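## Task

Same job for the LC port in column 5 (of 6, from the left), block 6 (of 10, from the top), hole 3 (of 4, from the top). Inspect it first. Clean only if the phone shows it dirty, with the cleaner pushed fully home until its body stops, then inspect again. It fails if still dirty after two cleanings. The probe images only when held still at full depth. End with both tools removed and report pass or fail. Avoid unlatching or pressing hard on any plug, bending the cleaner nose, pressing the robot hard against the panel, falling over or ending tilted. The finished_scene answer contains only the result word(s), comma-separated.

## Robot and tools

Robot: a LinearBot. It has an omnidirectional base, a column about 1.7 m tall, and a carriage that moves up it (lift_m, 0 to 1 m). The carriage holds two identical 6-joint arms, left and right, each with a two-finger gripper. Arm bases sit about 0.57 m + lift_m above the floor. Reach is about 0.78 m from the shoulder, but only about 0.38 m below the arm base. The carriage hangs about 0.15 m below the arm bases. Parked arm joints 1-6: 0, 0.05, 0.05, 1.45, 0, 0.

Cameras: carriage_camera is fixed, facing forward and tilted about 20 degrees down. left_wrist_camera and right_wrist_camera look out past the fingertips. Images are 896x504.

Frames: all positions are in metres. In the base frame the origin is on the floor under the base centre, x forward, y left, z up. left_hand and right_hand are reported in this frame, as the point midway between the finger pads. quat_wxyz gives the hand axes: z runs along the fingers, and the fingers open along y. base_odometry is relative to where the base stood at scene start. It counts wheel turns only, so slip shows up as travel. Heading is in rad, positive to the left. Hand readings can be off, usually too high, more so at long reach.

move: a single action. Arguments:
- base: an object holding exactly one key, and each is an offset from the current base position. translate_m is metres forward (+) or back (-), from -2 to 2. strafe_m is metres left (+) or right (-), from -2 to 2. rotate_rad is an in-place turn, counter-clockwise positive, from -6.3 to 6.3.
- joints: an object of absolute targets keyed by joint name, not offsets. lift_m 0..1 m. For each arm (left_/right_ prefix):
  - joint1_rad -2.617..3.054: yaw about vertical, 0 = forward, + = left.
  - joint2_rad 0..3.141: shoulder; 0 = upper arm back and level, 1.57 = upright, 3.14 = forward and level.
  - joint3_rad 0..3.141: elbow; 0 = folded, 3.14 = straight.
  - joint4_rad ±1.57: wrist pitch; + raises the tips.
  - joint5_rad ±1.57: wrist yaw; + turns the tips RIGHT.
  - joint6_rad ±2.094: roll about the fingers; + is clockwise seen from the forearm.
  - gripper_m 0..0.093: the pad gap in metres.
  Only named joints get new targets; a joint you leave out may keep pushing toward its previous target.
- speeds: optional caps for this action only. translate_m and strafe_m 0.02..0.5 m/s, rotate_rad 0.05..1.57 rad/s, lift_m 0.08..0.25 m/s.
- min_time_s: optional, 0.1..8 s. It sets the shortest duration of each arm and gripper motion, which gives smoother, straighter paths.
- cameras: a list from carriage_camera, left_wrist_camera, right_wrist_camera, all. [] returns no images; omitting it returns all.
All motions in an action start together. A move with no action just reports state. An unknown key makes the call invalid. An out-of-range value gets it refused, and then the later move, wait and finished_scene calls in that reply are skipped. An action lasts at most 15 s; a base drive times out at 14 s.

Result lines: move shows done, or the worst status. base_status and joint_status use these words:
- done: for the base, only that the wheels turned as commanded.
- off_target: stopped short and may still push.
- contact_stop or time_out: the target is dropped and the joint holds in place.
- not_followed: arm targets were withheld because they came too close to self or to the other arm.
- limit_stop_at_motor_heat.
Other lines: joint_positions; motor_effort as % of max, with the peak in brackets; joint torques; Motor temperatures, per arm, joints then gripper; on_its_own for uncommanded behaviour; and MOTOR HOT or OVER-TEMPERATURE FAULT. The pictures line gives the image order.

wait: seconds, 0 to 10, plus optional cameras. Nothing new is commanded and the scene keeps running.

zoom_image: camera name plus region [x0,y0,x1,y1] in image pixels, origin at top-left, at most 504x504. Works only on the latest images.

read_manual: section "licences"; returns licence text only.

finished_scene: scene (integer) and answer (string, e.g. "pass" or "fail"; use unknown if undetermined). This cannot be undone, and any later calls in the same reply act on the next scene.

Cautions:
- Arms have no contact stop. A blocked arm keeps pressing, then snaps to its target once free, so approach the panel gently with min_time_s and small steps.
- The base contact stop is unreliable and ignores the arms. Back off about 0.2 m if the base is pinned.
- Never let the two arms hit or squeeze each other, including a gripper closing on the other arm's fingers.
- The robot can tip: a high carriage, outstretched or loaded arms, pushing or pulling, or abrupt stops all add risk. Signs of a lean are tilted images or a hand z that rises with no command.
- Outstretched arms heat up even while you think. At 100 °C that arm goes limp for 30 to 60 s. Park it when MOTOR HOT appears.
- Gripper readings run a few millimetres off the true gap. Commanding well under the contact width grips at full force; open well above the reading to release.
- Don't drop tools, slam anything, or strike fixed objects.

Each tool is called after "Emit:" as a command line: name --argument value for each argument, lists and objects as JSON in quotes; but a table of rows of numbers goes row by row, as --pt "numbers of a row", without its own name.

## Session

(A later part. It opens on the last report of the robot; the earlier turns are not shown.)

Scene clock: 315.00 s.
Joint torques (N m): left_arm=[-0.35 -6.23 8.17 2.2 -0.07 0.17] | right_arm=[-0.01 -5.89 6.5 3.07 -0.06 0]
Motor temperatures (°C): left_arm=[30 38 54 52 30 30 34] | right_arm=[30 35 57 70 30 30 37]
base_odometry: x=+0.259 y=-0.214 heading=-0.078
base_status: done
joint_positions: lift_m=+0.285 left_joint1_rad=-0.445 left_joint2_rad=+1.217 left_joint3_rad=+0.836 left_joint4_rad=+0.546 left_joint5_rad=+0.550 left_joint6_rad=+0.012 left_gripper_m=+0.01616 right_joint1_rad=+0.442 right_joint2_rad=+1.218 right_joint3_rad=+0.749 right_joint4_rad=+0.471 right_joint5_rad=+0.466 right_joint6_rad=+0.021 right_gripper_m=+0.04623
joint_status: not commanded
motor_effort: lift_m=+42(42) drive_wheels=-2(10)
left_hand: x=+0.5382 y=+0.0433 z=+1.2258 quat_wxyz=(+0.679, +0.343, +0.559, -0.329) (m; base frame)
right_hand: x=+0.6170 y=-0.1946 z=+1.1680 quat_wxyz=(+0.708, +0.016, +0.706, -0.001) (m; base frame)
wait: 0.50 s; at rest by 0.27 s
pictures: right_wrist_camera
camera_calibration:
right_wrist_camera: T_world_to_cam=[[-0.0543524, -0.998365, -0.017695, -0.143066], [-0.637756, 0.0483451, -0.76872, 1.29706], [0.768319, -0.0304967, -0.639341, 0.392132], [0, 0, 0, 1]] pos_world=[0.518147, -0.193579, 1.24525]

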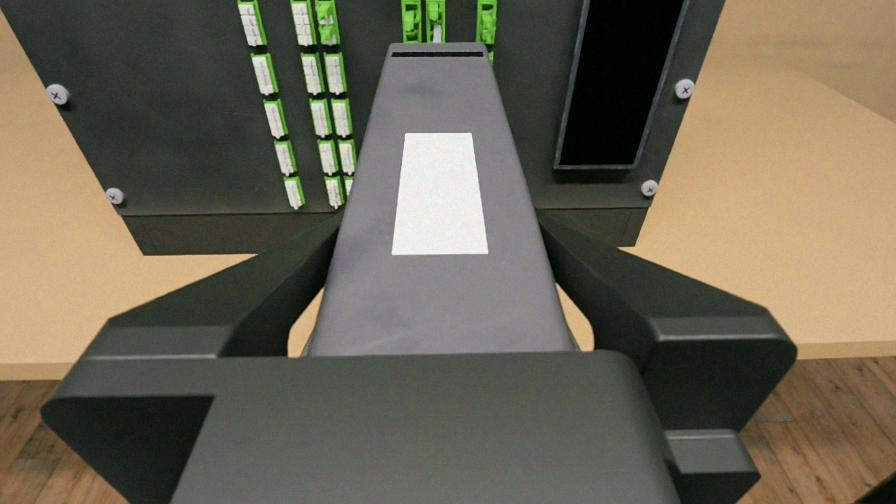

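Emit:
move --base '{"strafe_m":0.002}' --speeds '{"strafe_m":0.02}' --cameras '[]'

Emit:
move --base '{"translate_m":0.003}' --speeds '{"translate_m":0.02}' --cameras '[]'

Emit:
wait --seconds 0.5 --cameras '["right_wrist_camera"]'

Emit:
zoom_image --camera "right_wrist_camera" --region '[420, 0, 460, 48]'

Scene clock: 320.20 s.
Joint torques (N m): left_arm=[-0.28 -6.27 8.17 2.17 -0.12 0.18] | right_arm=[0.08 -5.87 6.61 3.07 -0.06 0.01]
Motor temperatures (°C): left_arm=[30 38 54 52 30 30 34] | right_arm=[30 35 57 70 30 30 37]
move: done
base_odometry: x=+0.259 y=-0.213 heading=-0.078
base_status: done
joint_positions: lift_m=+0.285 left_joint1_rad=-0.445 left_joint2_rad=+1.217 left_joint3_rad=+0.836 left_joint4_rad=+0.546 left_joint5_rad=+0.550 left_joint6_rad=+0.012 left_gripper_m=+0.01616 right_joint1_rad=+0.443 right_joint2_rad=+1.218 right_joint3_rad=+0.749 right_joint4_rad=+0.471 right_joint5_rad=+0.466 right_joint6_rad=+0.021 right_gripper_m=+0.04623
joint_status: not commanded
motor_effort: lift_m=+42(43) drive_wheels=-1(7)
left_hand: x=+0.5383 y=+0.0434 z=+1.2258 quat_wxyz=(+0.679, +0.343, +0.559, -0.329) (m; base frame)
right_hand: x=+0.6169 y=-0.1941 z=+1.1680 quat_wxyz=(+0.708, +0.016, +0.706, +0.000) (m; base frame)
pictures: none
No camera images: "cameras" was empty.

Scene clock: 320.73 s.
Joint torques (N m): left_arm=[-0.42 -6.3 8.27 2.18 -0.07 0.18] | right_arm=[-0.47 -5.93 6.53 3.1 -0.08 -0.01]
Motor temperatures (°C): left_arm=[30 38 54 52 30 30 34] | right_arm=[30 35 57 70 30 30 37]
move: done
base_odometry: x=+0.262 y=-0.213 heading=-0.078
base_status: done
joint_positions: lift_m=+0.285 left_joint1_rad=-0.445 left_joint2_rad=+1.217 left_joint3_rad=+0.836 left_joint4_rad=+0.546 left_joint5_rad=+0.550 left_joint6_rad=+0.012 left_gripper_m=+0.01616 right_joint1_rad=+0.447 right_joint2_rad=+1.217 right_joint3_rad=+0.749 right_joint4_rad=+0.470 right_joint5_rad=+0.468 right_joint6_rad=+0.022 right_gripper_m=+0.04623
joint_status: not commanded
motor_effort: lift_m=+42(43) drive_wheels=-2(12)
left_hand: x=+0.5383 y=+0.0434 z=+1.2258 quat_wxyz=(+0.679, +0.343, +0.559, -0.329) (m; base frame)
right_hand: x=+0.6164 y=-0.1929 z=+1.1681 quat_wxyz=(+0.708, +0.015, +0.706, +0.001) (m; base frame)
pictures: none
No camera images: "cameras" was empty.

Scene clock: 321.23 s.
Joint torques (N m): left_arm=[-0.38 -6.23 8.23 2.18 -0.07 0.17] | right_arm=[-0.42 -5.98 6.63 3.13 -0.02 0.01]
Motor temperatures (°C): left_arm=[30 38 54 52 30 30 34] | right_arm=[30 35 57 70 30 30 37]
base_odometry: x=+0.262 y=-0.213 heading=-0.078
base_status: done
joint_positions: lift_m=+0.285 left_joint1_rad=-0.445 left_joint2_rad=+1.217 left_joint3_rad=+0.836 left_joint4_rad=+0.546 left_joint5_rad=+0.550 left_joint6_rad=+0.012 left_gripper_m=+0.01616 right_joint1_rad=+0.447 right_joint2_rad=+1.217 right_joint3_rad=+0.749 right_joint4_rad=+0.470 right_joint5_rad=+0.468 right_joint6_rad=+0.022 right_gripper_m=+0.04623
joint_status: not commanded
motor_effort: lift_m=+42(43) drive_wheels=-2(12)
left_hand: x=+0.5383 y=+0.0434 z=+1.2258 quat_wxyz=(+0.679, +0.343, +0.559, -0.329) (m; base frame)
right_hand: x=+0.6164 y=-0.1929 z=+1.1681 quat_wxyz=(+0.708, +0.015, +0.706, +0.001) (m; base frame)
wait: 0.50 s; at rest by 0.27 s
pictures: right_wrist_camera
camera_calibration:
right_wrist_camera: T_world_to_cam=[[-0.0508584, -0.998535, -0.0184492, -0.142705], [-0.6379, 0.0466929, -0.768703, 1.29636], [0.768438, -0.0273263, -0.63934, 0.393322], [0, 0, 0, 1]] pos_world=[0.517445, -0.192279, 1.24535]

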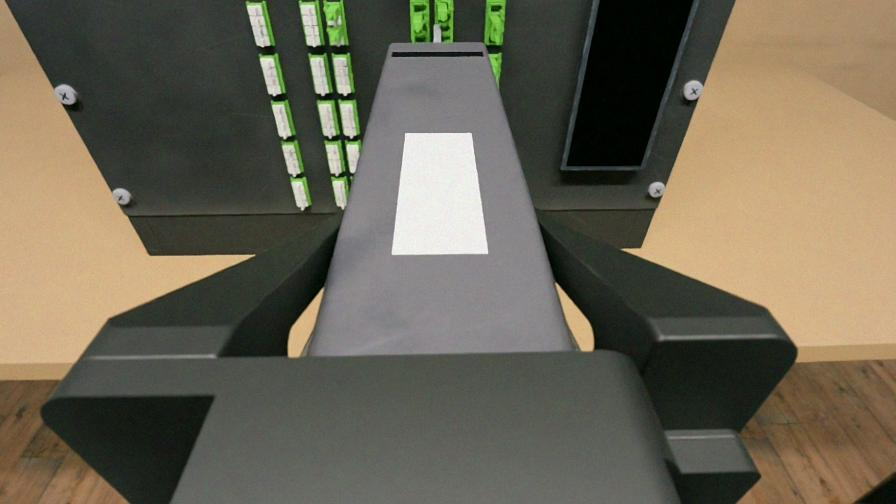

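Scaled by 10.500 from the camera's 896x504 image, which has a finer 1280x720 frame.

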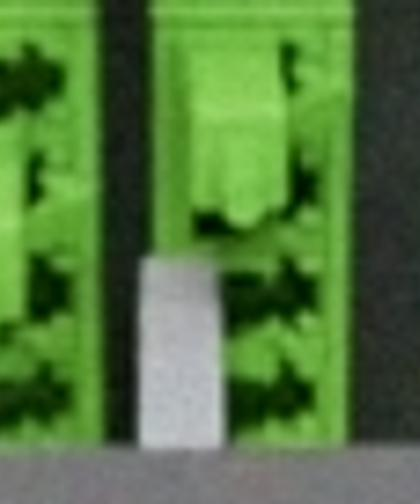

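Emit:
move --base '{"translate_m":-0.004}' --speeds '{"translate_m":0.02}' --joints '{"lift_m":0.2848}' --cameras '[]'

Emit:
wait --seconds 0.5 --cameras '["right_wrist_camera"]'

Emit:
zoom_image --camera "right_wrist_camera" --region '[420, 0, 460, 48]'

Scene clock: 325.83 s.
Joint torques (N m): left_arm=[-0.4 -6.23 8.23 2.16 -0.06 0.17] | right_arm=[-0.47 -5.74 6.6 3.06 -0.05 0.01]
Motor temperatures (°C): left_arm=[30 38 54 52 30 30 34] | right_arm=[30 35 57 70 30 30 37]
move: done
base_odometry: x=+0.258 y=-0.213 heading=-0.078
base_status: done
joint_positions: lift_m=+0.285 left_joint1_rad=-0.445 left_joint2_rad=+1.217 left_joint3_rad=+0.836 left_joint4_rad=+0.546 left_joint5_rad=+0.550 left_joint6_rad=+0.012 left_gripper_m=+0.01616 right_joint1_rad=+0.447 right_joint2_rad=+1.217 right_joint3_rad=+0.749 right_joint4_rad=+0.470 right_joint5_rad=+0.468 right_joint6_rad=+0.022 right_gripper_m=+0.04623
joint_status: all done
motor_effort: lift_m=+37(37) drive_wheels=+3(10)
left_hand: x=+0.5383 y=+0.0434 z=+1.2254 quat_wxyz=(+0.680, +0.343, +0.559, -0.329) (m; base frame)
right_hand: x=+0.6164 y=-0.1928 z=+1.1677 quat_wxyz=(+0.708, +0.015, +0.706, +0.001) (m; base frame)
pictures: none
No camera images: "cameras" was empty.

Scene clock: 326.33 s.
Joint torques (N m): left_arm=[-0.4 -6.27 8.27 2.18 -0.07 0.16] | right_arm=[-0.44 -5.91 6.61 3.07 -0.07 0.02]
Motor temperatures (°C): left_arm=[30 38 54 52 30 30 34] | right_arm=[30 35 57 70 30 30 37]
base_odometry: x=+0.258 y=-0.213 heading=-0.078
base_status: done
joint_positions: lift_m=+0.285 left_joint1_rad=-0.445 left_joint2_rad=+1.217 left_joint3_rad=+0.836 left_joint4_rad=+0.546 left_joint5_rad=+0.550 left_joint6_rad=+0.012 left_gripper_m=+0.01616 right_joint1_rad=+0.447 right_joint2_rad=+1.217 right_joint3_rad=+0.749 right_joint4_rad=+0.470 right_joint5_rad=+0.468 right_joint6_rad=+0.022 right_gripper_m=+0.04623
joint_status: all done
motor_effort: lift_m=+37(37) drive_wheels=+2(10)
left_hand: x=+0.5383 y=+0.0434 z=+1.2254 quat_wxyz=(+0.680, +0.343, +0.559, -0.329) (m; base frame)
right_hand: x=+0.6164 y=-0.1928 z=+1.1677 quat_wxyz=(+0.708, +0.015, +0.706, +0.001) (m; base frame)
wait: 0.50 s; at rest by 0.27 s
pictures: right_wrist_camera
camera_calibration:
right_wrist_camera: T_world_to_cam=[[-0.0504765, -0.998551, -0.0186367, -0.14268], [-0.637643, 0.0465837, -0.768922, 1.29617], [0.768677, -0.026929, -0.63907, 0.392683], [0, 0, 0, 1]] pos_world=[0.517445, -0.192279, 1.24495]

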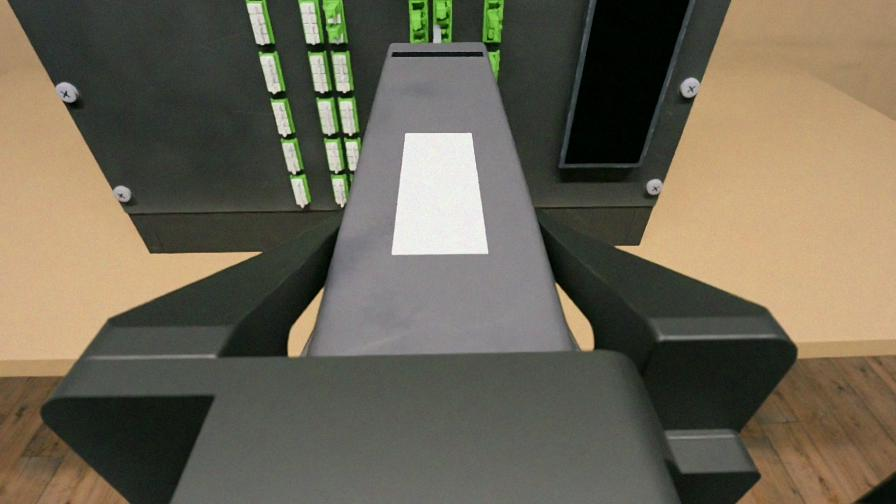

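Scaled by 10.500 from the camera's 896x504 image, which has a finer 1280x720 frame.

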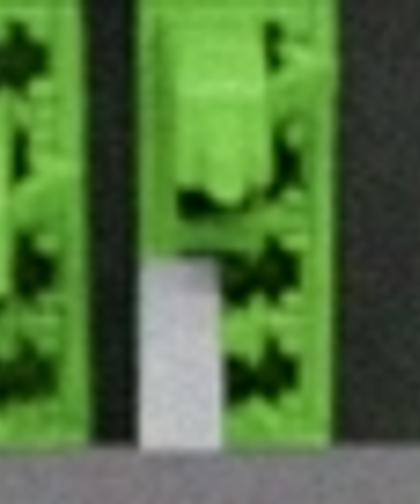

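Emit:
move --joints '{"right_joint1_rad":0.4385}' --cameras '[]'

Emit:
wait --seconds 0.5 --cameras '["right_wrist_camera"]'

Emit:
zoom_image --camera "right_wrist_camera" --region '[420, 0, 460, 48]'

Scene clock: 329.67 s.
Joint torques (N m): left_arm=[-0.4 -6.23 8.23 2.18 -0.07 0.17] | right_arm=[-0.55 -5.87 6.64 3.08 -0.03 0]
Motor temperatures (°C): left_arm=[30 38 54 52 30 30 34] | right_arm=[30 35 57 70 30 30 37]
move: done
base_odometry: x=+0.258 y=-0.213 heading=-0.078
base_status: not commanded
joint_positions: lift_m=+0.285 left_joint1_rad=-0.445 left_joint2_rad=+1.217 left_joint3_rad=+0.836 left_joint4_rad=+0.546 left_joint5_rad=+0.550 left_joint6_rad=+0.012 left_gripper_m=+0.01616 right_joint1_rad=+0.444 right_joint2_rad=+1.217 right_joint3_rad=+0.749 right_joint4_rad=+0.470 right_joint5_rad=+0.468 right_joint6_rad=+0.022 right_gripper_m=+0.04623
joint_status: all done
motor_effort: lift_m=+36(37) drive_wheels=+2(2)
left_hand: x=+0.5383 y=+0.0434 z=+1.2254 quat_wxyz=(+0.680, +0.343, +0.559, -0.329) (m; base frame)
right_hand: x=+0.6167 y=-0.1940 z=+1.1677 quat_wxyz=(+0.708, +0.016, +0.706, +0.000) (m; base frame)
pictures: none
No camera images: "cameras" was empty.

Scene clock: 330.17 s.
Joint torques (N m): left_arm=[-0.4 -6.23 8.24 2.18 -0.07 0.17] | right_arm=[-0.55 -5.85 6.63 3.1 -0.04 0]
Motor temperatures (°C): left_arm=[30 38 54 52 30 30 34] | right_arm=[30 35 57 70 30 30 37]
base_odometry: x=+0.258 y=-0.213 heading=-0.078
base_status: not commanded
joint_positions: lift_m=+0.285 left_joint1_rad=-0.445 left_joint2_rad=+1.217 left_joint3_rad=+0.836 left_joint4_rad=+0.546 left_joint5_rad=+0.550 left_joint6_rad=+0.012 left_gripper_m=+0.01616 right_joint1_rad=+0.444 right_joint2_rad=+1.217 right_joint3_rad=+0.749 right_joint4_rad=+0.470 right_joint5_rad=+0.468 right_joint6_rad=+0.022 right_gripper_m=+0.04623
joint_status: all done
motor_effort: lift_m=+36(37) drive_wheels=+2(2)
left_hand: x=+0.5383 y=+0.0434 z=+1.2254 quat_wxyz=(+0.680, +0.343, +0.559, -0.329) (m; base frame)
right_hand: x=+0.6167 y=-0.1940 z=+1.1677 quat_wxyz=(+0.708, +0.016, +0.706, +0.000) (m; base frame)
wait: 0.50 s; at rest by 0.27 s
pictures: right_wrist_camera
camera_calibration:
right_wrist_camera: T_world_to_cam=[[-0.0535356, -0.998392, -0.0186252, -0.141964], [-0.637467, 0.048527, -0.768948, 1.29672], [0.768615, -0.0292931, -0.63904, 0.391965], [0, 0, 0, 1]] pos_world=[0.517746, -0.19318, 1.24495]

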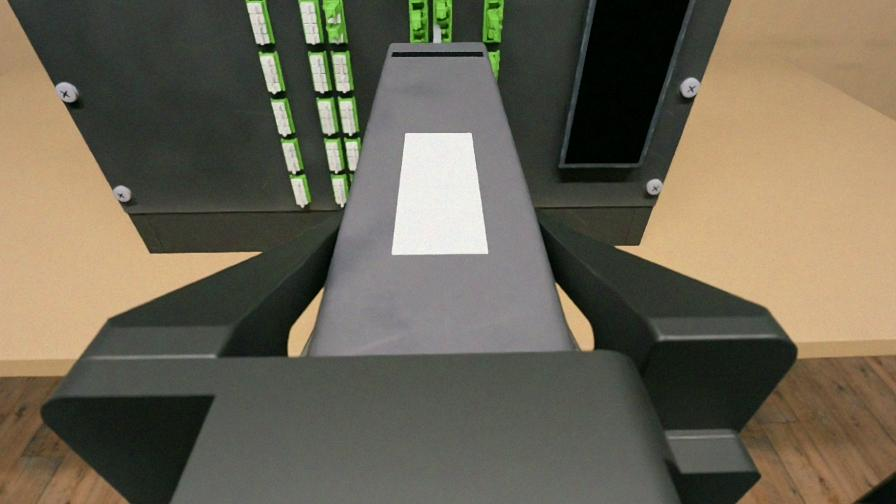

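Scaled by 10.500 from the camera's 896x504 image, which has a finer 1280x720 frame.

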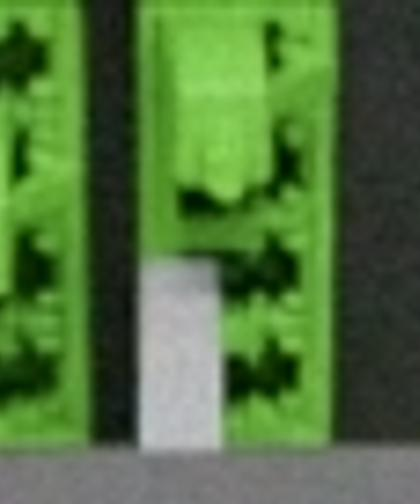

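Emit:
wait --seconds 0.5 --cameras '["right_wrist_camera"]'

Emit:
zoom_image --camera "right_wrist_camera" --region '[420, 0, 460, 48]'

Scene clock: 334.47 s.
Joint torques (N m): left_arm=[-0.43 -6.24 8.23 2.18 -0.07 0.17] | right_arm=[-0.61 -5.97 6.64 3.08 -0.07 0.02]
Motor temperatures (°C): left_arm=[30 38 54 52 30 30 34] | right_arm=[30 35 57 70 30 30 37]
base_odometry: x=+0.258 y=-0.213 heading=-0.078
base_status: not commanded
joint_positions: lift_m=+0.285 left_joint1_rad=-0.445 left_joint2_rad=+1.217 left_joint3_rad=+0.836 left_joint4_rad=+0.546 left_joint5_rad=+0.550 left_joint6_rad=+0.012 left_gripper_m=+0.01616 right_joint1_rad=+0.444 right_joint2_rad=+1.217 right_joint3_rad=+0.749 right_joint4_rad=+0.470 right_joint5_rad=+0.468 right_joint6_rad=+0.022 right_gripper_m=+0.04623
joint_status: all done
motor_effort: lift_m=+37(37) drive_wheels=+2(2)
left_hand: x=+0.5383 y=+0.0434 z=+1.2254 quat_wxyz=(+0.680, +0.343, +0.559, -0.329) (m; base frame)
right_hand: x=+0.6167 y=-0.1940 z=+1.1677 quat_wxyz=(+0.708, +0.016, +0.706, +0.000) (m; base frame)
wait: 0.50 s; at rest from the start
pictures: right_wrist_camera
camera_calibration:
right_wrist_camera: T_world_to_cam=[[-0.0535356, -0.998392, -0.0186252, -0.141964], [-0.637467, 0.048527, -0.768948, 1.29672], [0.768615, -0.0292931, -0.63904, 0.391965], [0, 0, 0, 1]] pos_world=[0.517746, -0.19318, 1.24495]

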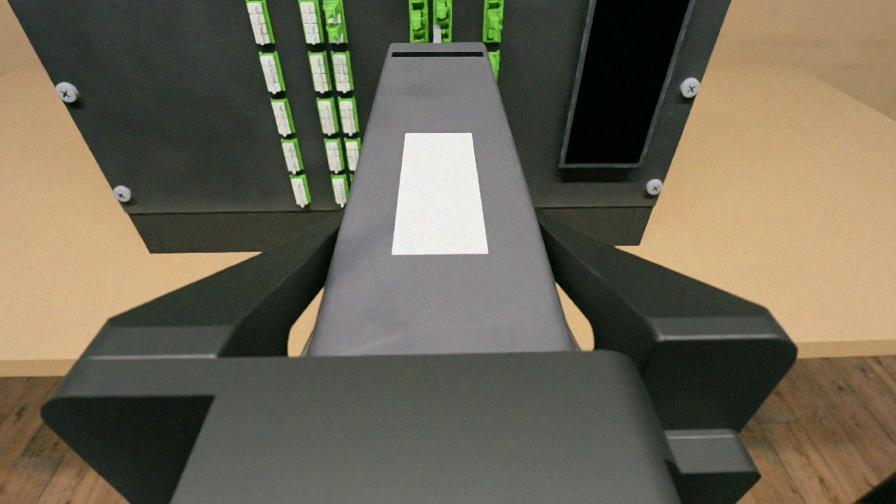

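Scaled by 10.500 from the camera's 896x504 image, which has a finer 1280x720 frame.

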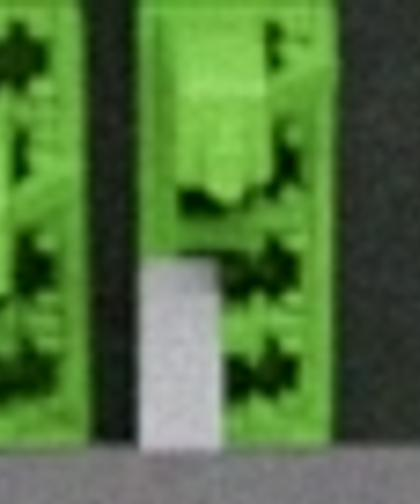

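Emit:
move --base '{"strafe_m":-0.002}' --speeds '{"strafe_m":0.02}' --cameras '[]'

Emit:
wait --seconds 0.5 --cameras '["right_wrist_camera"]'

Emit:
zoom_image --camera "right_wrist_camera" --region '[420, 0, 460, 48]'

Scene clock: 338.50 s.
Joint torques (N m): left_arm=[-0.54 -6.31 8.29 2.18 0.03 0.17] | right_arm=[-0.2 -5.91 6.67 3.13 -0.06 -0.02]
Motor temperatures (°C): left_arm=[30 38 54 52 30 30 34] | right_arm=[30 35 57 70 30 30 37]
move: done
base_odometry: x=+0.258 y=-0.214 heading=-0.078
base_status: done
joint_positions: lift_m=+0.285 left_joint1_rad=-0.445 left_joint2_rad=+1.217 left_joint3_rad=+0.836 left_joint4_rad=+0.546 left_joint5_rad=+0.550 left_joint6_rad=+0.012 left_gripper_m=+0.01616 right_joint1_rad=+0.441 right_joint2_rad=+1.217 right_joint3_rad=+0.749 right_joint4_rad=+0.470 right_joint5_rad=+0.468 right_joint6_rad=+0.022 right_gripper_m=+0.04623
joint_status: not commanded
motor_effort: lift_m=+36(37) drive_wheels=-2(11)
left_hand: x=+0.5382 y=+0.0433 z=+1.2254 quat_wxyz=(+0.679, +0.343, +0.559, -0.329) (m; base frame)
right_hand: x=+0.6171 y=-0.1955 z=+1.1677 quat_wxyz=(+0.708, +0.018, +0.706, -0.001) (m; base frame)
pictures: none
No camera images: "cameras" was empty.

Scene clock: 339.00 s.
Joint torques (N m): left_arm=[-0.44 -6.22 8.21 2.2 -0.08 0.17] | right_arm=[-0.21 -5.83 6.61 3.11 -0.03 0.01]
Motor temperatures (°C): left_arm=[30 38 54 52 30 30 34] | right_arm=[30 35 57 70 30 30 37]
base_odometry: x=+0.258 y=-0.214 heading=-0.078
base_status: done
joint_positions: lift_m=+0.285 left_joint1_rad=-0.445 left_joint2_rad=+1.217 left_joint3_rad=+0.836 left_joint4_rad=+0.546 left_joint5_rad=+0.550 left_joint6_rad=+0.012 left_gripper_m=+0.01616 right_joint1_rad=+0.441 right_joint2_rad=+1.217 right_joint3_rad=+0.749 right_joint4_rad=+0.470 right_joint5_rad=+0.468 right_joint6_rad=+0.022 right_gripper_m=+0.04623
joint_status: not commanded
motor_effort: lift_m=+35(37) drive_wheels=-2(11)
left_hand: x=+0.5382 y=+0.0433 z=+1.2254 quat_wxyz=(+0.679, +0.343, +0.559, -0.329) (m; base frame)
right_hand: x=+0.6171 y=-0.1955 z=+1.1677 quat_wxyz=(+0.708, +0.018, +0.706, -0.001) (m; base frame)
wait: 0.50 s; at rest by 0.27 s
pictures: right_wrist_camera
camera_calibration:
right_wrist_camera: T_world_to_cam=[[-0.057015, -0.998199, -0.0186536, -0.141167], [-0.637304, 0.0507707, -0.768939, 1.29737], [0.768501, -0.031953, -0.63905, 0.39118], [0, 0, 0, 1]] pos_world=[0.518147, -0.194282, 1.24495]

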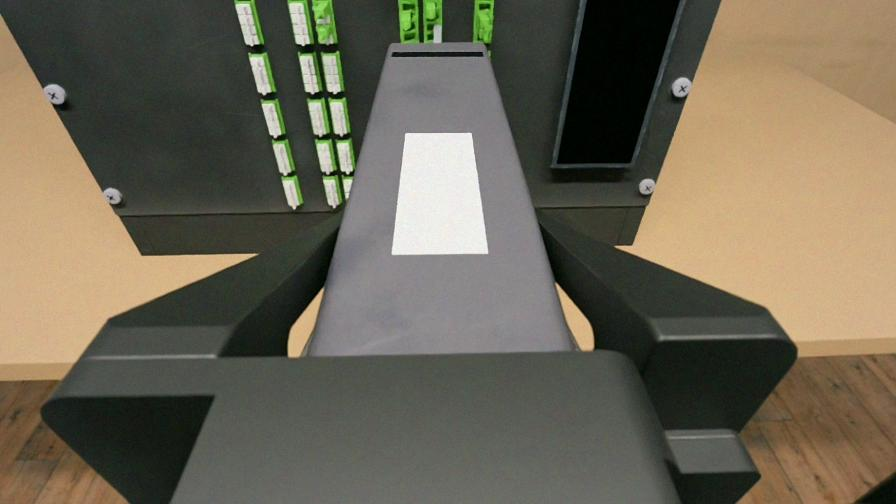

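Scaled by 10.500 from the camera's 896x504 image, which has a finer 1280x720 frame.

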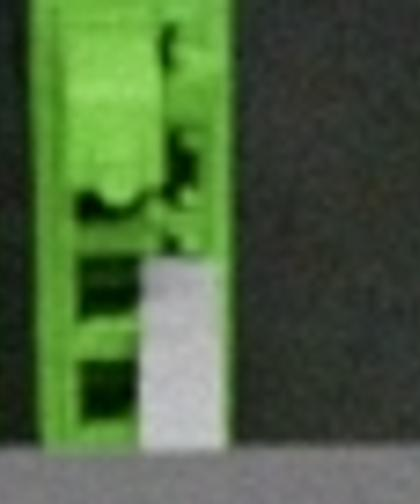

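Emit:
move --base '{"strafe_m":0.002}' --speeds '{"strafe_m":0.02}' --cameras '[]'

Emit:
wait --seconds 0.5 --cameras '["right_wrist_camera"]'

Emit:
zoom_image --camera "right_wrist_camera" --region '[420, 0, 460, 48]'

Scene clock: 342.30 s.
Joint torques (N m): left_arm=[-0.34 -6.24 8.23 2.17 -0.06 0.17] | right_arm=[-0.13 -6.02 6.71 3.09 -0.06 0.02]
Motor temperatures (°C): left_arm=[30 38 54 52 30 30 34] | right_arm=[30 35 57 70 30 30 37]
move: done
base_odometry: x=+0.258 y=-0.213 heading=-0.078
base_status: done
joint_positions: lift_m=+0.285 left_joint1_rad=-0.445 left_joint2_rad=+1.217 left_joint3_rad=+0.836 left_joint4_rad=+0.546 left_joint5_rad=+0.550 left_joint6_rad=+0.012 left_gripper_m=+0.01616 right_joint1_rad=+0.441 right_joint2_rad=+1.217 right_joint3_rad=+0.749 right_joint4_rad=+0.470 right_joint5_rad=+0.466 right_joint6_rad=+0.022 right_gripper_m=+0.04623
joint_status: not commanded
motor_effort: lift_m=+36(37) drive_wheels=-1(6)
left_hand: x=+0.5382 y=+0.0433 z=+1.2254 quat_wxyz=(+0.679, +0.343, +0.559, -0.329) (m; base frame)
right_hand: x=+0.6171 y=-0.1952 z=+1.1677 quat_wxyz=(+0.708, +0.017, +0.706, -0.001) (m; base frame)
pictures: none
No camera images: "cameras" was empty.

Scene clock: 342.80 s.
Joint torques (N m): left_arm=[-0.39 -6.27 8.18 2.18 -0.09 0.17] | right_arm=[-0.21 -5.89 6.63 3.08 -0.04 0]
Motor temperatures (°C): left_arm=[30 38 54 52 30 30 34] | right_arm=[30 35 57 70 30 30 37]
base_odometry: x=+0.258 y=-0.213 heading=-0.078
base_status: done
joint_positions: lift_m=+0.285 left_joint1_rad=-0.445 left_joint2_rad=+1.217 left_joint3_rad=+0.836 left_joint4_rad=+0.546 left_joint5_rad=+0.550 left_joint6_rad=+0.012 left_gripper_m=+0.01616 right_joint1_rad=+0.441 right_joint2_rad=+1.217 right_joint3_rad=+0.749 right_joint4_rad=+0.470 right_joint5_rad=+0.466 right_joint6_rad=+0.022 right_gripper_m=+0.04623
joint_status: not commanded
motor_effort: lift_m=+37(37) drive_wheels=-1(6)
left_hand: x=+0.5382 y=+0.0433 z=+1.2254 quat_wxyz=(+0.680, +0.343, +0.559, -0.329) (m; base frame)
right_hand: x=+0.6171 y=-0.1952 z=+1.1677 quat_wxyz=(+0.708, +0.017, +0.706, -0.001) (m; base frame)
wait: 0.50 s; at rest by 0.27 s
pictures: right_wrist_camera
camera_calibration:
right_wrist_camera: T_world_to_cam=[[-0.0550965, -0.998307, -0.0186516, -0.141984], [-0.637422, 0.0495452, -0.768921, 1.29716], [0.768543, -0.0304759, -0.639072, 0.391479], [0, 0, 0, 1]] pos_world=[0.518146, -0.194081, 1.24495]

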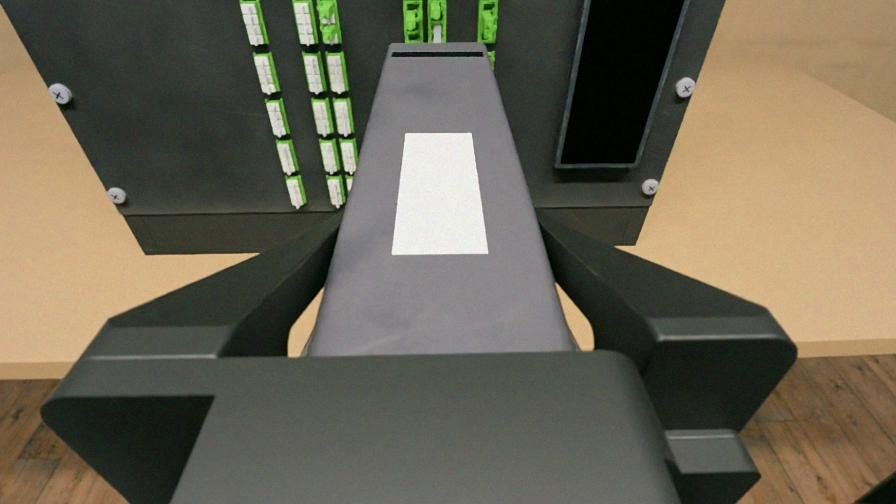

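Scaled by 10.500 from the camera's 896x504 image, which has a finer 1280x720 frame.

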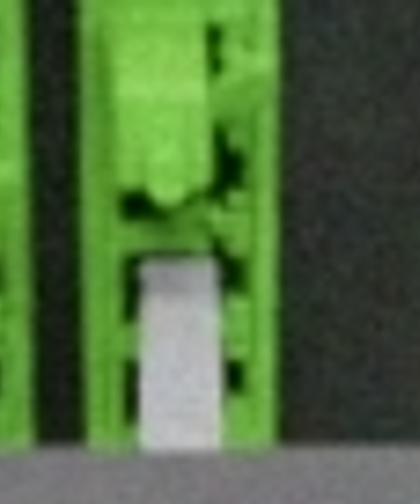

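Emit:
move --base '{"translate_m":0.002}' --speeds '{"translate_m":0.02}' --cameras '[]'

Emit:
wait --seconds 0.5 --cameras '["right_wrist_camera"]'

Emit:
zoom_image --camera "right_wrist_camera" --region '[420, 0, 460, 48]'

Scene clock: 346.27 s.
Joint torques (N m): left_arm=[-0.36 -6.22 8.27 2.19 -0.07 0.18] | right_arm=[-0.2 -5.85 6.61 3.12 -0.02 0.02]
Motor temperatures (°C): left_arm=[30 38 54 52 30 30 34] | right_arm=[30 35 57 70 30 30 37]
move: done
base_odometry: x=+0.260 y=-0.213 heading=-0.078
base_status: done
joint_positions: lift_m=+0.285 left_joint1_rad=-0.445 left_joint2_rad=+1.216 left_joint3_rad=+0.836 left_joint4_rad=+0.546 left_joint5_rad=+0.549 left_joint6_rad=+0.012 left_gripper_m=+0.01616 right_joint1_rad=+0.441 right_joint2_rad=+1.217 right_joint3_rad=+0.749 right_joint4_rad=+0.471 right_joint5_rad=+0.465 right_joint6_rad=+0.022 right_gripper_m=+0.04623
joint_status: not commanded
motor_effort: lift_m=+36(37) drive_wheels=-2(12)
left_hand: x=+0.5381 y=+0.0434 z=+1.2256 quat_wxyz=(+0.680, +0.343, +0.559, -0.329) (m; base frame)
right_hand: x=+0.6171 y=-0.1951 z=+1.1680 quat_wxyz=(+0.708, +0.017, +0.706, +0.000) (m; base frame)
pictures: none
No camera images: "cameras" was empty.

Scene clock: 346.77 s.
Joint torques (N m): left_arm=[-0.42 -6.19 8.2 2.19 -0.07 0.17] | right_arm=[-0.25 -5.94 6.64 3.07 -0.02 -0.04]
Motor temperatures (°C): left_arm=[30 38 54 52 30 30 34] | right_arm=[30 35 57 70 30 30 37]
base_odometry: x=+0.260 y=-0.213 heading=-0.078
base_status: done
joint_positions: lift_m=+0.285 left_joint1_rad=-0.445 left_joint2_rad=+1.216 left_joint3_rad=+0.836 left_joint4_rad=+0.546 left_joint5_rad=+0.549 left_joint6_rad=+0.012 left_gripper_m=+0.01616 right_joint1_rad=+0.441 right_joint2_rad=+1.217 right_joint3_rad=+0.749 right_joint4_rad=+0.471 right_joint5_rad=+0.465 right_joint6_rad=+0.022 right_gripper_m=+0.04623
joint_status: not commanded
motor_effort: lift_m=+36(37) drive_wheels=-2(12)
left_hand: x=+0.5381 y=+0.0434 z=+1.2256 quat_wxyz=(+0.680, +0.343, +0.559, -0.329) (m; base frame)
right_hand: x=+0.6171 y=-0.1951 z=+1.1679 quat_wxyz=(+0.708, +0.017, +0.706, -0.001) (m; base frame)
wait: 0.50 s; at rest by 0.27 s
pictures: right_wrist_camera
camera_calibration:
right_wrist_camera: T_world_to_cam=[[-0.0546902, -0.998323, -0.0190004, -0.141767], [-0.6369, 0.0495333, -0.769353, 1.29744], [0.769004, -0.0299747, -0.638541, 0.390818], [0, 0, 0, 1]] pos_world=[0.518046, -0.194081, 1.24505]

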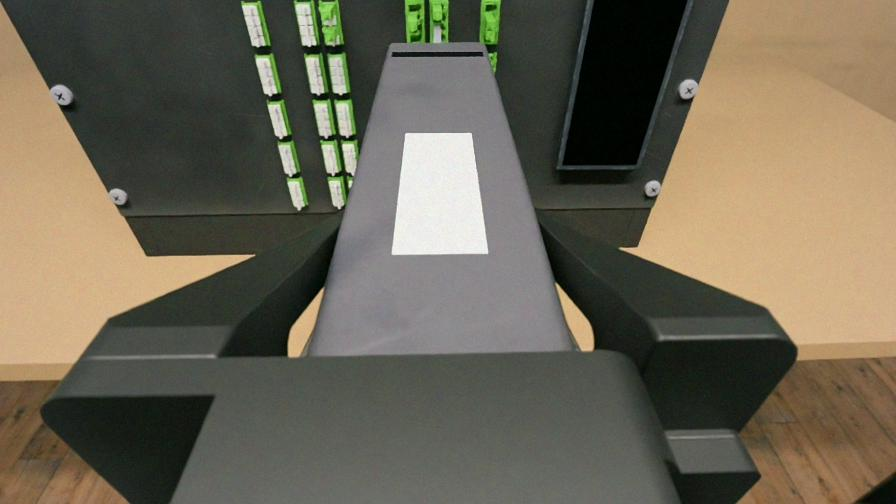

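Scaled by 10.500 from the camera's 896x504 image, which has a finer 1280x720 frame.

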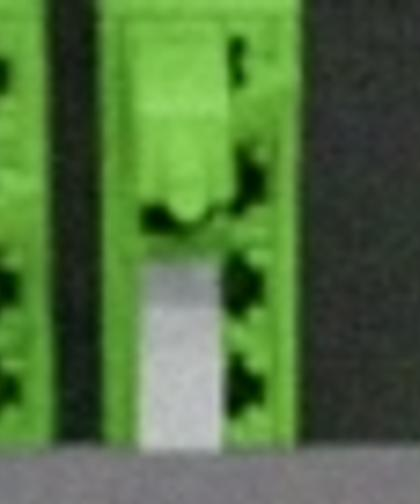

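Emit:
move --base '{"translate_m":0.002}' --speeds '{"translate_m":0.02}' --cameras '[]'

Emit:
wait --seconds 0.5 --cameras '["right_wrist_camera"]'

Emit:
zoom_image --camera "right_wrist_camera" --region '[420, 0, 460, 48]'

Scene clock: 350.30 s.
Joint torques (N m): left_arm=[-0.36 -6.16 8.21 2.18 -0.05 0.17] | right_arm=[-0.64 -5.85 6.56 3.1 -0.07 -0.02]
Motor temperatures (°C): left_arm=[30 38 54 52 30 30 34] | right_arm=[30 35 57 70 30 30 37]
move: done
base_odometry: x=+0.262 y=-0.213 heading=-0.079
base_status: done
joint_positions: lift_m=+0.285 left_joint1_rad=-0.445 left_joint2_rad=+1.216 left_joint3_rad=+0.836 left_joint4_rad=+0.545 left_joint5_rad=+0.549 left_joint6_rad=+0.012 left_gripper_m=+0.01616 right_joint1_rad=+0.445 right_joint2_rad=+1.216 right_joint3_rad=+0.749 right_joint4_rad=+0.471 right_joint5_rad=+0.470 right_joint6_rad=+0.022 right_gripper_m=+0.04623
joint_status: not commanded
motor_effort: lift_m=+36(36) drive_wheels=-2(11)
left_hand: x=+0.5381 y=+0.0434 z=+1.2255 quat_wxyz=(+0.680, +0.343, +0.559, -0.329) (m; base frame)
right_hand: x=+0.6164 y=-0.1944 z=+1.1683 quat_wxyz=(+0.708, +0.017, +0.706, -0.001) (m; base frame)
pictures: none
No camera images: "cameras" was empty.

Scene clock: 350.80 s.
Joint torques (N m): left_arm=[-0.39 -6.17 8.2 2.18 -0.06 0.17] | right_arm=[-0.68 -5.74 6.56 3.1 -0.06 0.02]
Motor temperatures (°C): left_arm=[30 38 54 52 30 30 34] | right_arm=[30 35 57 70 30 30 37]
base_odometry: x=+0.262 y=-0.213 heading=-0.079
base_status: done
joint_positions: lift_m=+0.285 left_joint1_rad=-0.445 left_joint2_rad=+1.216 left_joint3_rad=+0.836 left_joint4_rad=+0.545 left_joint5_rad=+0.549 left_joint6_rad=+0.012 left_gripper_m=+0.01616 right_joint1_rad=+0.445 right_joint2_rad=+1.216 right_joint3_rad=+0.749 right_joint4_rad=+0.471 right_joint5_rad=+0.470 right_joint6_rad=+0.022 right_gripper_m=+0.04623
joint_status: not commanded
motor_effort: lift_m=+35(36) drive_wheels=-2(11)
left_hand: x=+0.5381 y=+0.0434 z=+1.2255 quat_wxyz=(+0.680, +0.343, +0.559, -0.329) (m; base frame)
right_hand: x=+0.6164 y=-0.1944 z=+1.1683 quat_wxyz=(+0.708, +0.017, +0.706, -0.001) (m; base frame)
wait: 0.50 s; at rest by 0.27 s
pictures: right_wrist_camera
camera_calibration:
right_wrist_camera: T_world_to_cam=[[-0.0553808, -0.99827, -0.0197565, -0.139793], [-0.636355, 0.0505366, -0.769739, 1.29758], [0.769406, -0.0300566, -0.638053, 0.390738], [0, 0, 0, 1]] pos_world=[0.517345, -0.193382, 1.24535]

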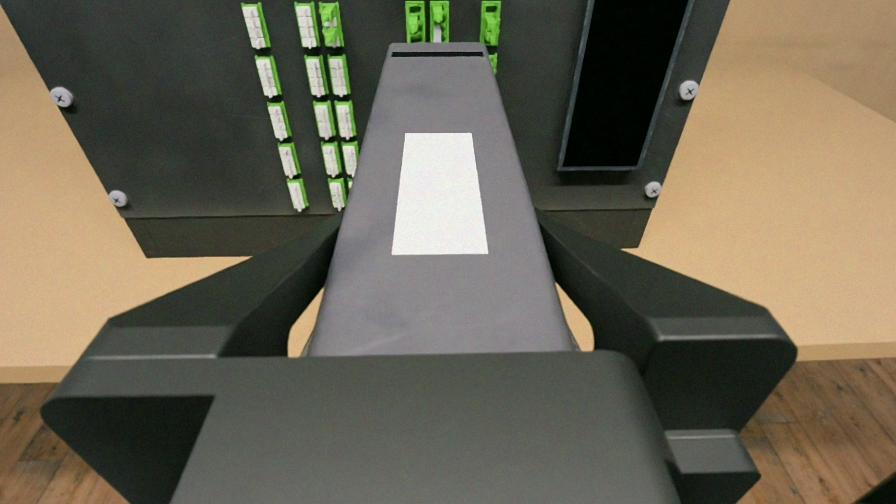

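Scaled by 10.500 from the camera's 896x504 image, which has a finer 1280x720 frame.

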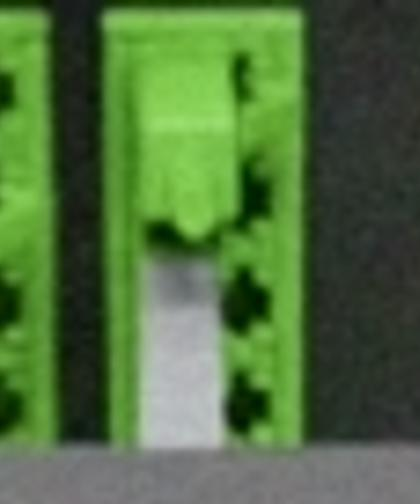

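Emit:
move --base '{"translate_m":-0.003}' --speeds '{"translate_m":0.02}' --cameras '[]'

Emit:
move --joints '{"lift_m":0.2835}' --cameras '[]'

Emit:
wait --seconds 0.5 --cameras '["right_wrist_camera"]'

Emit:
zoom_image --camera "right_wrist_camera" --region '[420, 0, 460, 48]'

Scene clock: 354.90 s.
Joint torques (N m): left_arm=[-0.34 -6.23 8.18 2.17 -0.09 0.18] | right_arm=[-0.65 -5.63 6.57 3.08 -0.08 -0.04]
Motor temperatures (°C): left_arm=[30 38 54 52 30 30 34] | right_arm=[30 36 57 70 30 30 37]
move: done
base_odometry: x=+0.259 y=-0.213 heading=-0.078
base_status: done
joint_positions: lift_m=+0.285 left_joint1_rad=-0.445 left_joint2_rad=+1.216 left_joint3_rad=+0.836 left_joint4_rad=+0.546 left_joint5_rad=+0.550 left_joint6_rad=+0.012 left_gripper_m=+0.01616 right_joint1_rad=+0.444 right_joint2_rad=+1.216 right_joint3_rad=+0.749 right_joint4_rad=+0.471 right_joint5_rad=+0.469 right_joint6_rad=+0.022 right_gripper_m=+0.04623
joint_status: not commanded
motor_effort: lift_m=+35(37) drive_wheels=-1(11)
left_hand: x=+0.5381 y=+0.0434 z=+1.2256 quat_wxyz=(+0.680, +0.343, +0.559, -0.329) (m; base frame)
right_hand: x=+0.6165 y=-0.1944 z=+1.1683 quat_wxyz=(+0.708, +0.017, +0.706, +0.000) (m; base frame)
pictures: none
No camera images: "cameras" was empty.

Scene clock: 355.33 s.
Joint torques (N m): left_arm=[-0.42 -6.26 8.21 2.18 -0.06 0.17] | right_arm=[-0.58 -5.91 6.54 3.1 -0.09 0.01]
Motor temperatures (°C): left_arm=[30 38 54 52 30 30 34] | right_arm=[30 36 57 70 30 30 37]
move: done
base_odometry: x=+0.259 y=-0.213 heading=-0.078
base_status: not commanded
joint_positions: lift_m=+0.284 left_joint1_rad=-0.445 left_joint2_rad=+1.216 left_joint3_rad=+0.836 left_joint4_rad=+0.544 left_joint5_rad=+0.550 left_joint6_rad=+0.012 left_gripper_m=+0.01616 right_joint1_rad=+0.444 right_joint2_rad=+1.216 right_joint3_rad=+0.749 right_joint4_rad=+0.470 right_joint5_rad=+0.469 right_joint6_rad=+0.022 right_gripper_m=+0.04623
joint_status: all done
motor_effort: lift_m=+35(35) drive_wheels=+0(2)
left_hand: x=+0.5381 y=+0.0434 z=+1.2241 quat_wxyz=(+0.679, +0.343, +0.559, -0.329) (m; base frame)
right_hand: x=+0.6165 y=-0.1944 z=+1.1669 quat_wxyz=(+0.708, +0.017, +0.706, -0.001) (m; base frame)
pictures: none
No camera images: "cameras" was empty.

Scene clock: 355.83 s.
Joint torques (N m): left_arm=[-0.36 -6.27 8.2 2.2 -0.06 0.17] | right_arm=[-0.51 -5.68 6.48 3.1 -0.07 0.02]
Motor temperatures (°C): left_arm=[30 38 54 52 30 30 34] | right_arm=[30 36 57 70 30 30 37]
base_odometry: x=+0.259 y=-0.213 heading=-0.078
base_status: not commanded
joint_positions: lift_m=+0.284 left_joint1_rad=-0.445 left_joint2_rad=+1.216 left_joint3_rad=+0.836 left_joint4_rad=+0.544 left_joint5_rad=+0.550 left_joint6_rad=+0.012 left_gripper_m=+0.01616 right_joint1_rad=+0.444 right_joint2_rad=+1.216 right_joint3_rad=+0.749 right_joint4_rad=+0.470 right_joint5_rad=+0.469 right_joint6_rad=+0.022 right_gripper_m=+0.04623
joint_status: all done
motor_effort: lift_m=+36(35) drive_wheels=-1(2)
left_hand: x=+0.5381 y=+0.0434 z=+1.2241 quat_wxyz=(+0.679, +0.343, +0.559, -0.329) (m; base frame)
right_hand: x=+0.6165 y=-0.1944 z=+1.1669 quat_wxyz=(+0.708, +0.017, +0.706, -0.001) (m; base frame)
wait: 0.50 s; at rest by 0.27 s
pictures: right_wrist_camera
camera_calibration:
right_wrist_camera: T_world_to_cam=[[-0.0550057, -0.998298, -0.0193955, -0.140463], [-0.636876, 0.0500388, -0.769341, 1.29625], [0.769001, -0.0299656, -0.638544, 0.390605], [0, 0, 0, 1]] pos_world=[0.517446, -0.193382, 1.24395]

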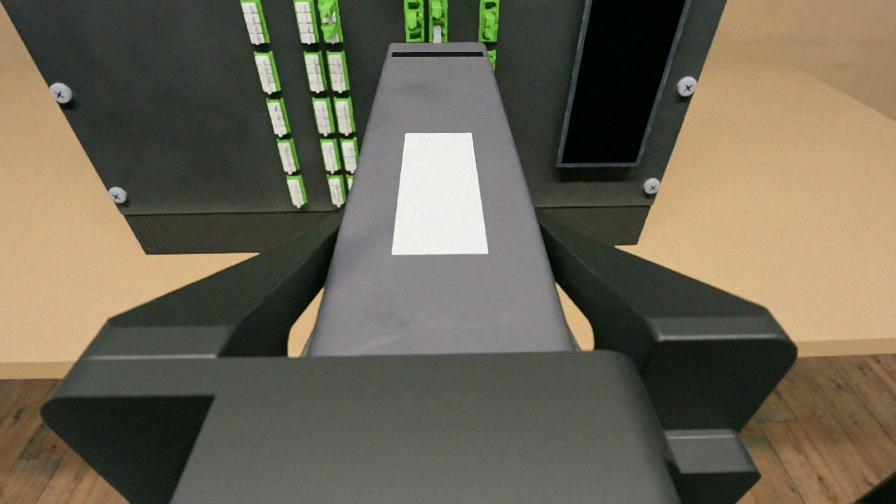

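Scaled by 10.500 from the camera's 896x504 image, which has a finer 1280x720 frame.

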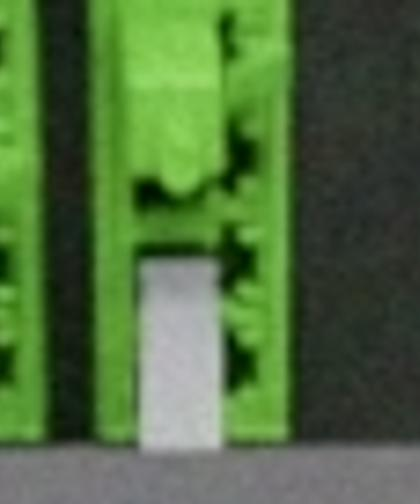

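Emit:
move --base '{"translate_m":0.003}' --speeds '{"translate_m":0.02}' --cameras '[]'

Emit:
wait --seconds 0.5 --cameras '["right_wrist_camera"]'

Emit:
zoom_image --camera "right_wrist_camera" --region '[420, 0, 460, 48]'

Scene clock: 358.70 s.
Joint torques (N m): left_arm=[-0.44 -6.17 8.18 2.19 -0.07 0.17] | right_arm=[-0.66 -5.63 6.68 3.11 -0.06 -0.01]
Motor temperatures (°C): left_arm=[30 38 54 52 30 30 34] | right_arm=[30 36 57 71 30 30 37]
move: done
base_odometry: x=+0.262 y=-0.213 heading=-0.079
base_status: done
joint_positions: lift_m=+0.284 left_joint1_rad=-0.445 left_joint2_rad=+1.216 left_joint3_rad=+0.836 left_joint4_rad=+0.546 left_joint5_rad=+0.549 left_joint6_rad=+0.012 left_gripper_m=+0.01616 right_joint1_rad=+0.445 right_joint2_rad=+1.216 right_joint3_rad=+0.749 right_joint4_rad=+0.470 right_joint5_rad=+0.469 right_joint6_rad=+0.022 right_gripper_m=+0.04623
joint_status: not commanded
motor_effort: lift_m=+35(35) drive_wheels=-2(9)
left_hand: x=+0.5381 y=+0.0434 z=+1.2244 quat_wxyz=(+0.680, +0.343, +0.559, -0.329) (m; base frame)
right_hand: x=+0.6163 y=-0.1939 z=+1.1669 quat_wxyz=(+0.708, +0.017, +0.706, +0.000) (m; base frame)
pictures: none
No camera images: "cameras" was empty.

Scene clock: 359.20 s.
Joint torques (N m): left_arm=[-0.4 -6.16 8.21 2.17 -0.06 0.17] | right_arm=[-0.75 -5.78 6.68 3.11 -0.06 0]
Motor temperatures (°C): left_arm=[30 38 54 52 30 30 34] | right_arm=[30 36 57 71 30 30 37]
base_odometry: x=+0.262 y=-0.213 heading=-0.079
base_status: done
joint_positions: lift_m=+0.284 left_joint1_rad=-0.445 left_joint2_rad=+1.216 left_joint3_rad=+0.836 left_joint4_rad=+0.546 left_joint5_rad=+0.549 left_joint6_rad=+0.012 left_gripper_m=+0.01616 right_joint1_rad=+0.445 right_joint2_rad=+1.216 right_joint3_rad=+0.749 right_joint4_rad=+0.470 right_joint5_rad=+0.469 right_joint6_rad=+0.022 right_gripper_m=+0.04623
joint_status: not commanded
motor_effort: lift_m=+35(35) drive_wheels=-2(9)
left_hand: x=+0.5381 y=+0.0434 z=+1.2244 quat_wxyz=(+0.680, +0.343, +0.559, -0.329) (m; base frame)
right_hand: x=+0.6163 y=-0.1939 z=+1.1669 quat_wxyz=(+0.708, +0.017, +0.706, +0.000) (m; base frame)
wait: 0.50 s; at rest by 0.27 s
pictures: right_wrist_camera
camera_calibration:
right_wrist_camera: T_world_to_cam=[[-0.0535855, -0.998375, -0.0193767, -0.140941], [-0.636962, 0.0491187, -0.769329, 1.29602], [0.769031, -0.0288827, -0.638559, 0.390903], [0, 0, 0, 1]] pos_world=[0.517345, -0.193081, 1.24395]

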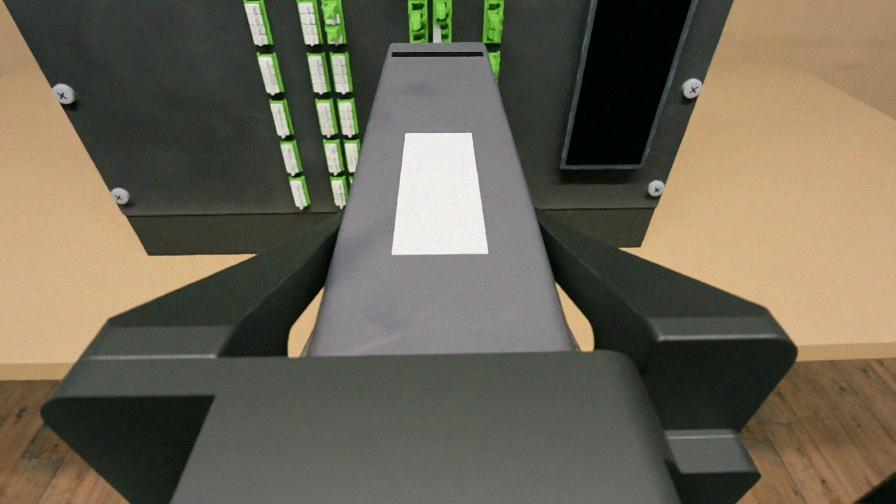

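Scaled by 10.500 from the camera's 896x504 image, which has a finer 1280x720 frame.

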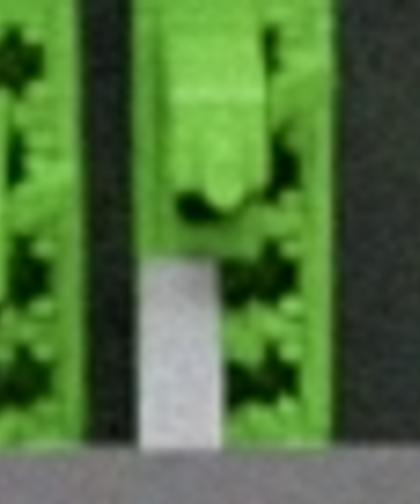

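Emit:
move --joints '{"right_joint1_rad":0.434,"right_joint5_rad":0.462}' --base '{"translate_m":-0.002}' --speeds '{"translate_m":0.02}' --cameras '[]'

Emit:
wait --seconds 0.5 --cameras '["right_wrist_camera"]'

Emit:
zoom_image --camera "right_wrist_camera" --region '[420, 0, 460, 48]'

Scene clock: 363.63 s.
Joint torques (N m): left_arm=[-0.4 -6.16 8.21 2.17 -0.07 0.17] | right_arm=[-0.46 -5.72 6.54 3.06 -0.07 0]
Motor temperatures (°C): left_arm=[30 38 54 52 30 30 34] | right_arm=[30 36 57 71 30 30 37]
move: done
base_odometry: x=+0.260 y=-0.213 heading=-0.079
base_status: done
joint_positions: lift_m=+0.284 left_joint1_rad=-0.445 left_joint2_rad=+1.216 left_joint3_rad=+0.836 left_joint4_rad=+0.546 left_joint5_rad=+0.549 left_joint6_rad=+0.012 left_gripper_m=+0.01616 right_joint1_rad=+0.439 right_joint2_rad=+1.216 right_joint3_rad=+0.749 right_joint4_rad=+0.471 right_joint5_rad=+0.467 right_joint6_rad=+0.022 right_gripper_m=+0.04623
joint_status: all done
motor_effort: lift_m=+35(36) drive_wheels=+0(8)
left_hand: x=+0.5380 y=+0.0435 z=+1.2246 quat_wxyz=(+0.680, +0.343, +0.559, -0.329) (m; base frame)
right_hand: x=+0.6170 y=-0.1959 z=+1.1670 quat_wxyz=(+0.708, +0.018, +0.706, -0.001) (m; base frame)
pictures: none
No camera images: "cameras" was empty.

Scene clock: 364.13 s.
Joint torques (N m): left_arm=[-0.4 -6.15 8.29 2.17 -0.07 0.17] | right_arm=[-0.49 -5.68 6.63 3.08 -0.07 0]
Motor temperatures (°C): left_arm=[30 38 54 52 30 30 34] | right_arm=[30 36 57 71 30 30 37]
base_odometry: x=+0.260 y=-0.213 heading=-0.079
base_status: done
joint_positions: lift_m=+0.284 left_joint1_rad=-0.445 left_joint2_rad=+1.216 left_joint3_rad=+0.836 left_joint4_rad=+0.546 left_joint5_rad=+0.549 left_joint6_rad=+0.012 left_gripper_m=+0.01616 right_joint1_rad=+0.439 right_joint2_rad=+1.216 right_joint3_rad=+0.749 right_joint4_rad=+0.471 right_joint5_rad=+0.467 right_joint6_rad=+0.022 right_gripper_m=+0.04623
joint_status: all done
motor_effort: lift_m=+34(36) drive_wheels=+0(8)
left_hand: x=+0.5380 y=+0.0435 z=+1.2246 quat_wxyz=(+0.680, +0.343, +0.559, -0.329) (m; base frame)
right_hand: x=+0.6170 y=-0.1959 z=+1.1670 quat_wxyz=(+0.708, +0.018, +0.706, -0.001) (m; base frame)
wait: 0.50 s; at rest by 0.27 s
pictures: right_wrist_camera
camera_calibration:
right_wrist_camera: T_world_to_cam=[[-0.0573027, -0.998161, -0.0197575, -0.140066], [-0.636283, 0.0517636, -0.769717, 1.2972], [0.769324, -0.0315355, -0.63808, 0.389195], [0, 0, 0, 1]] pos_world=[0.517946, -0.194683, 1.24405]

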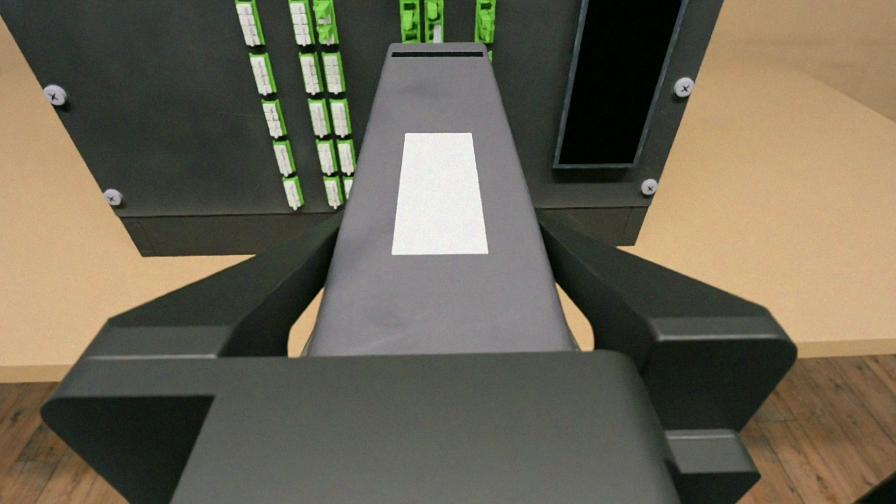

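Scaled by 10.500 from the camera's 896x504 image, which has a finer 1280x720 frame.

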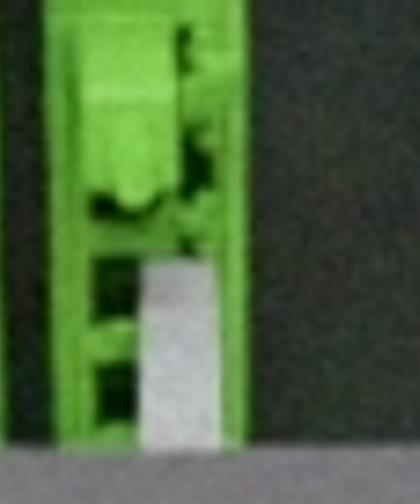

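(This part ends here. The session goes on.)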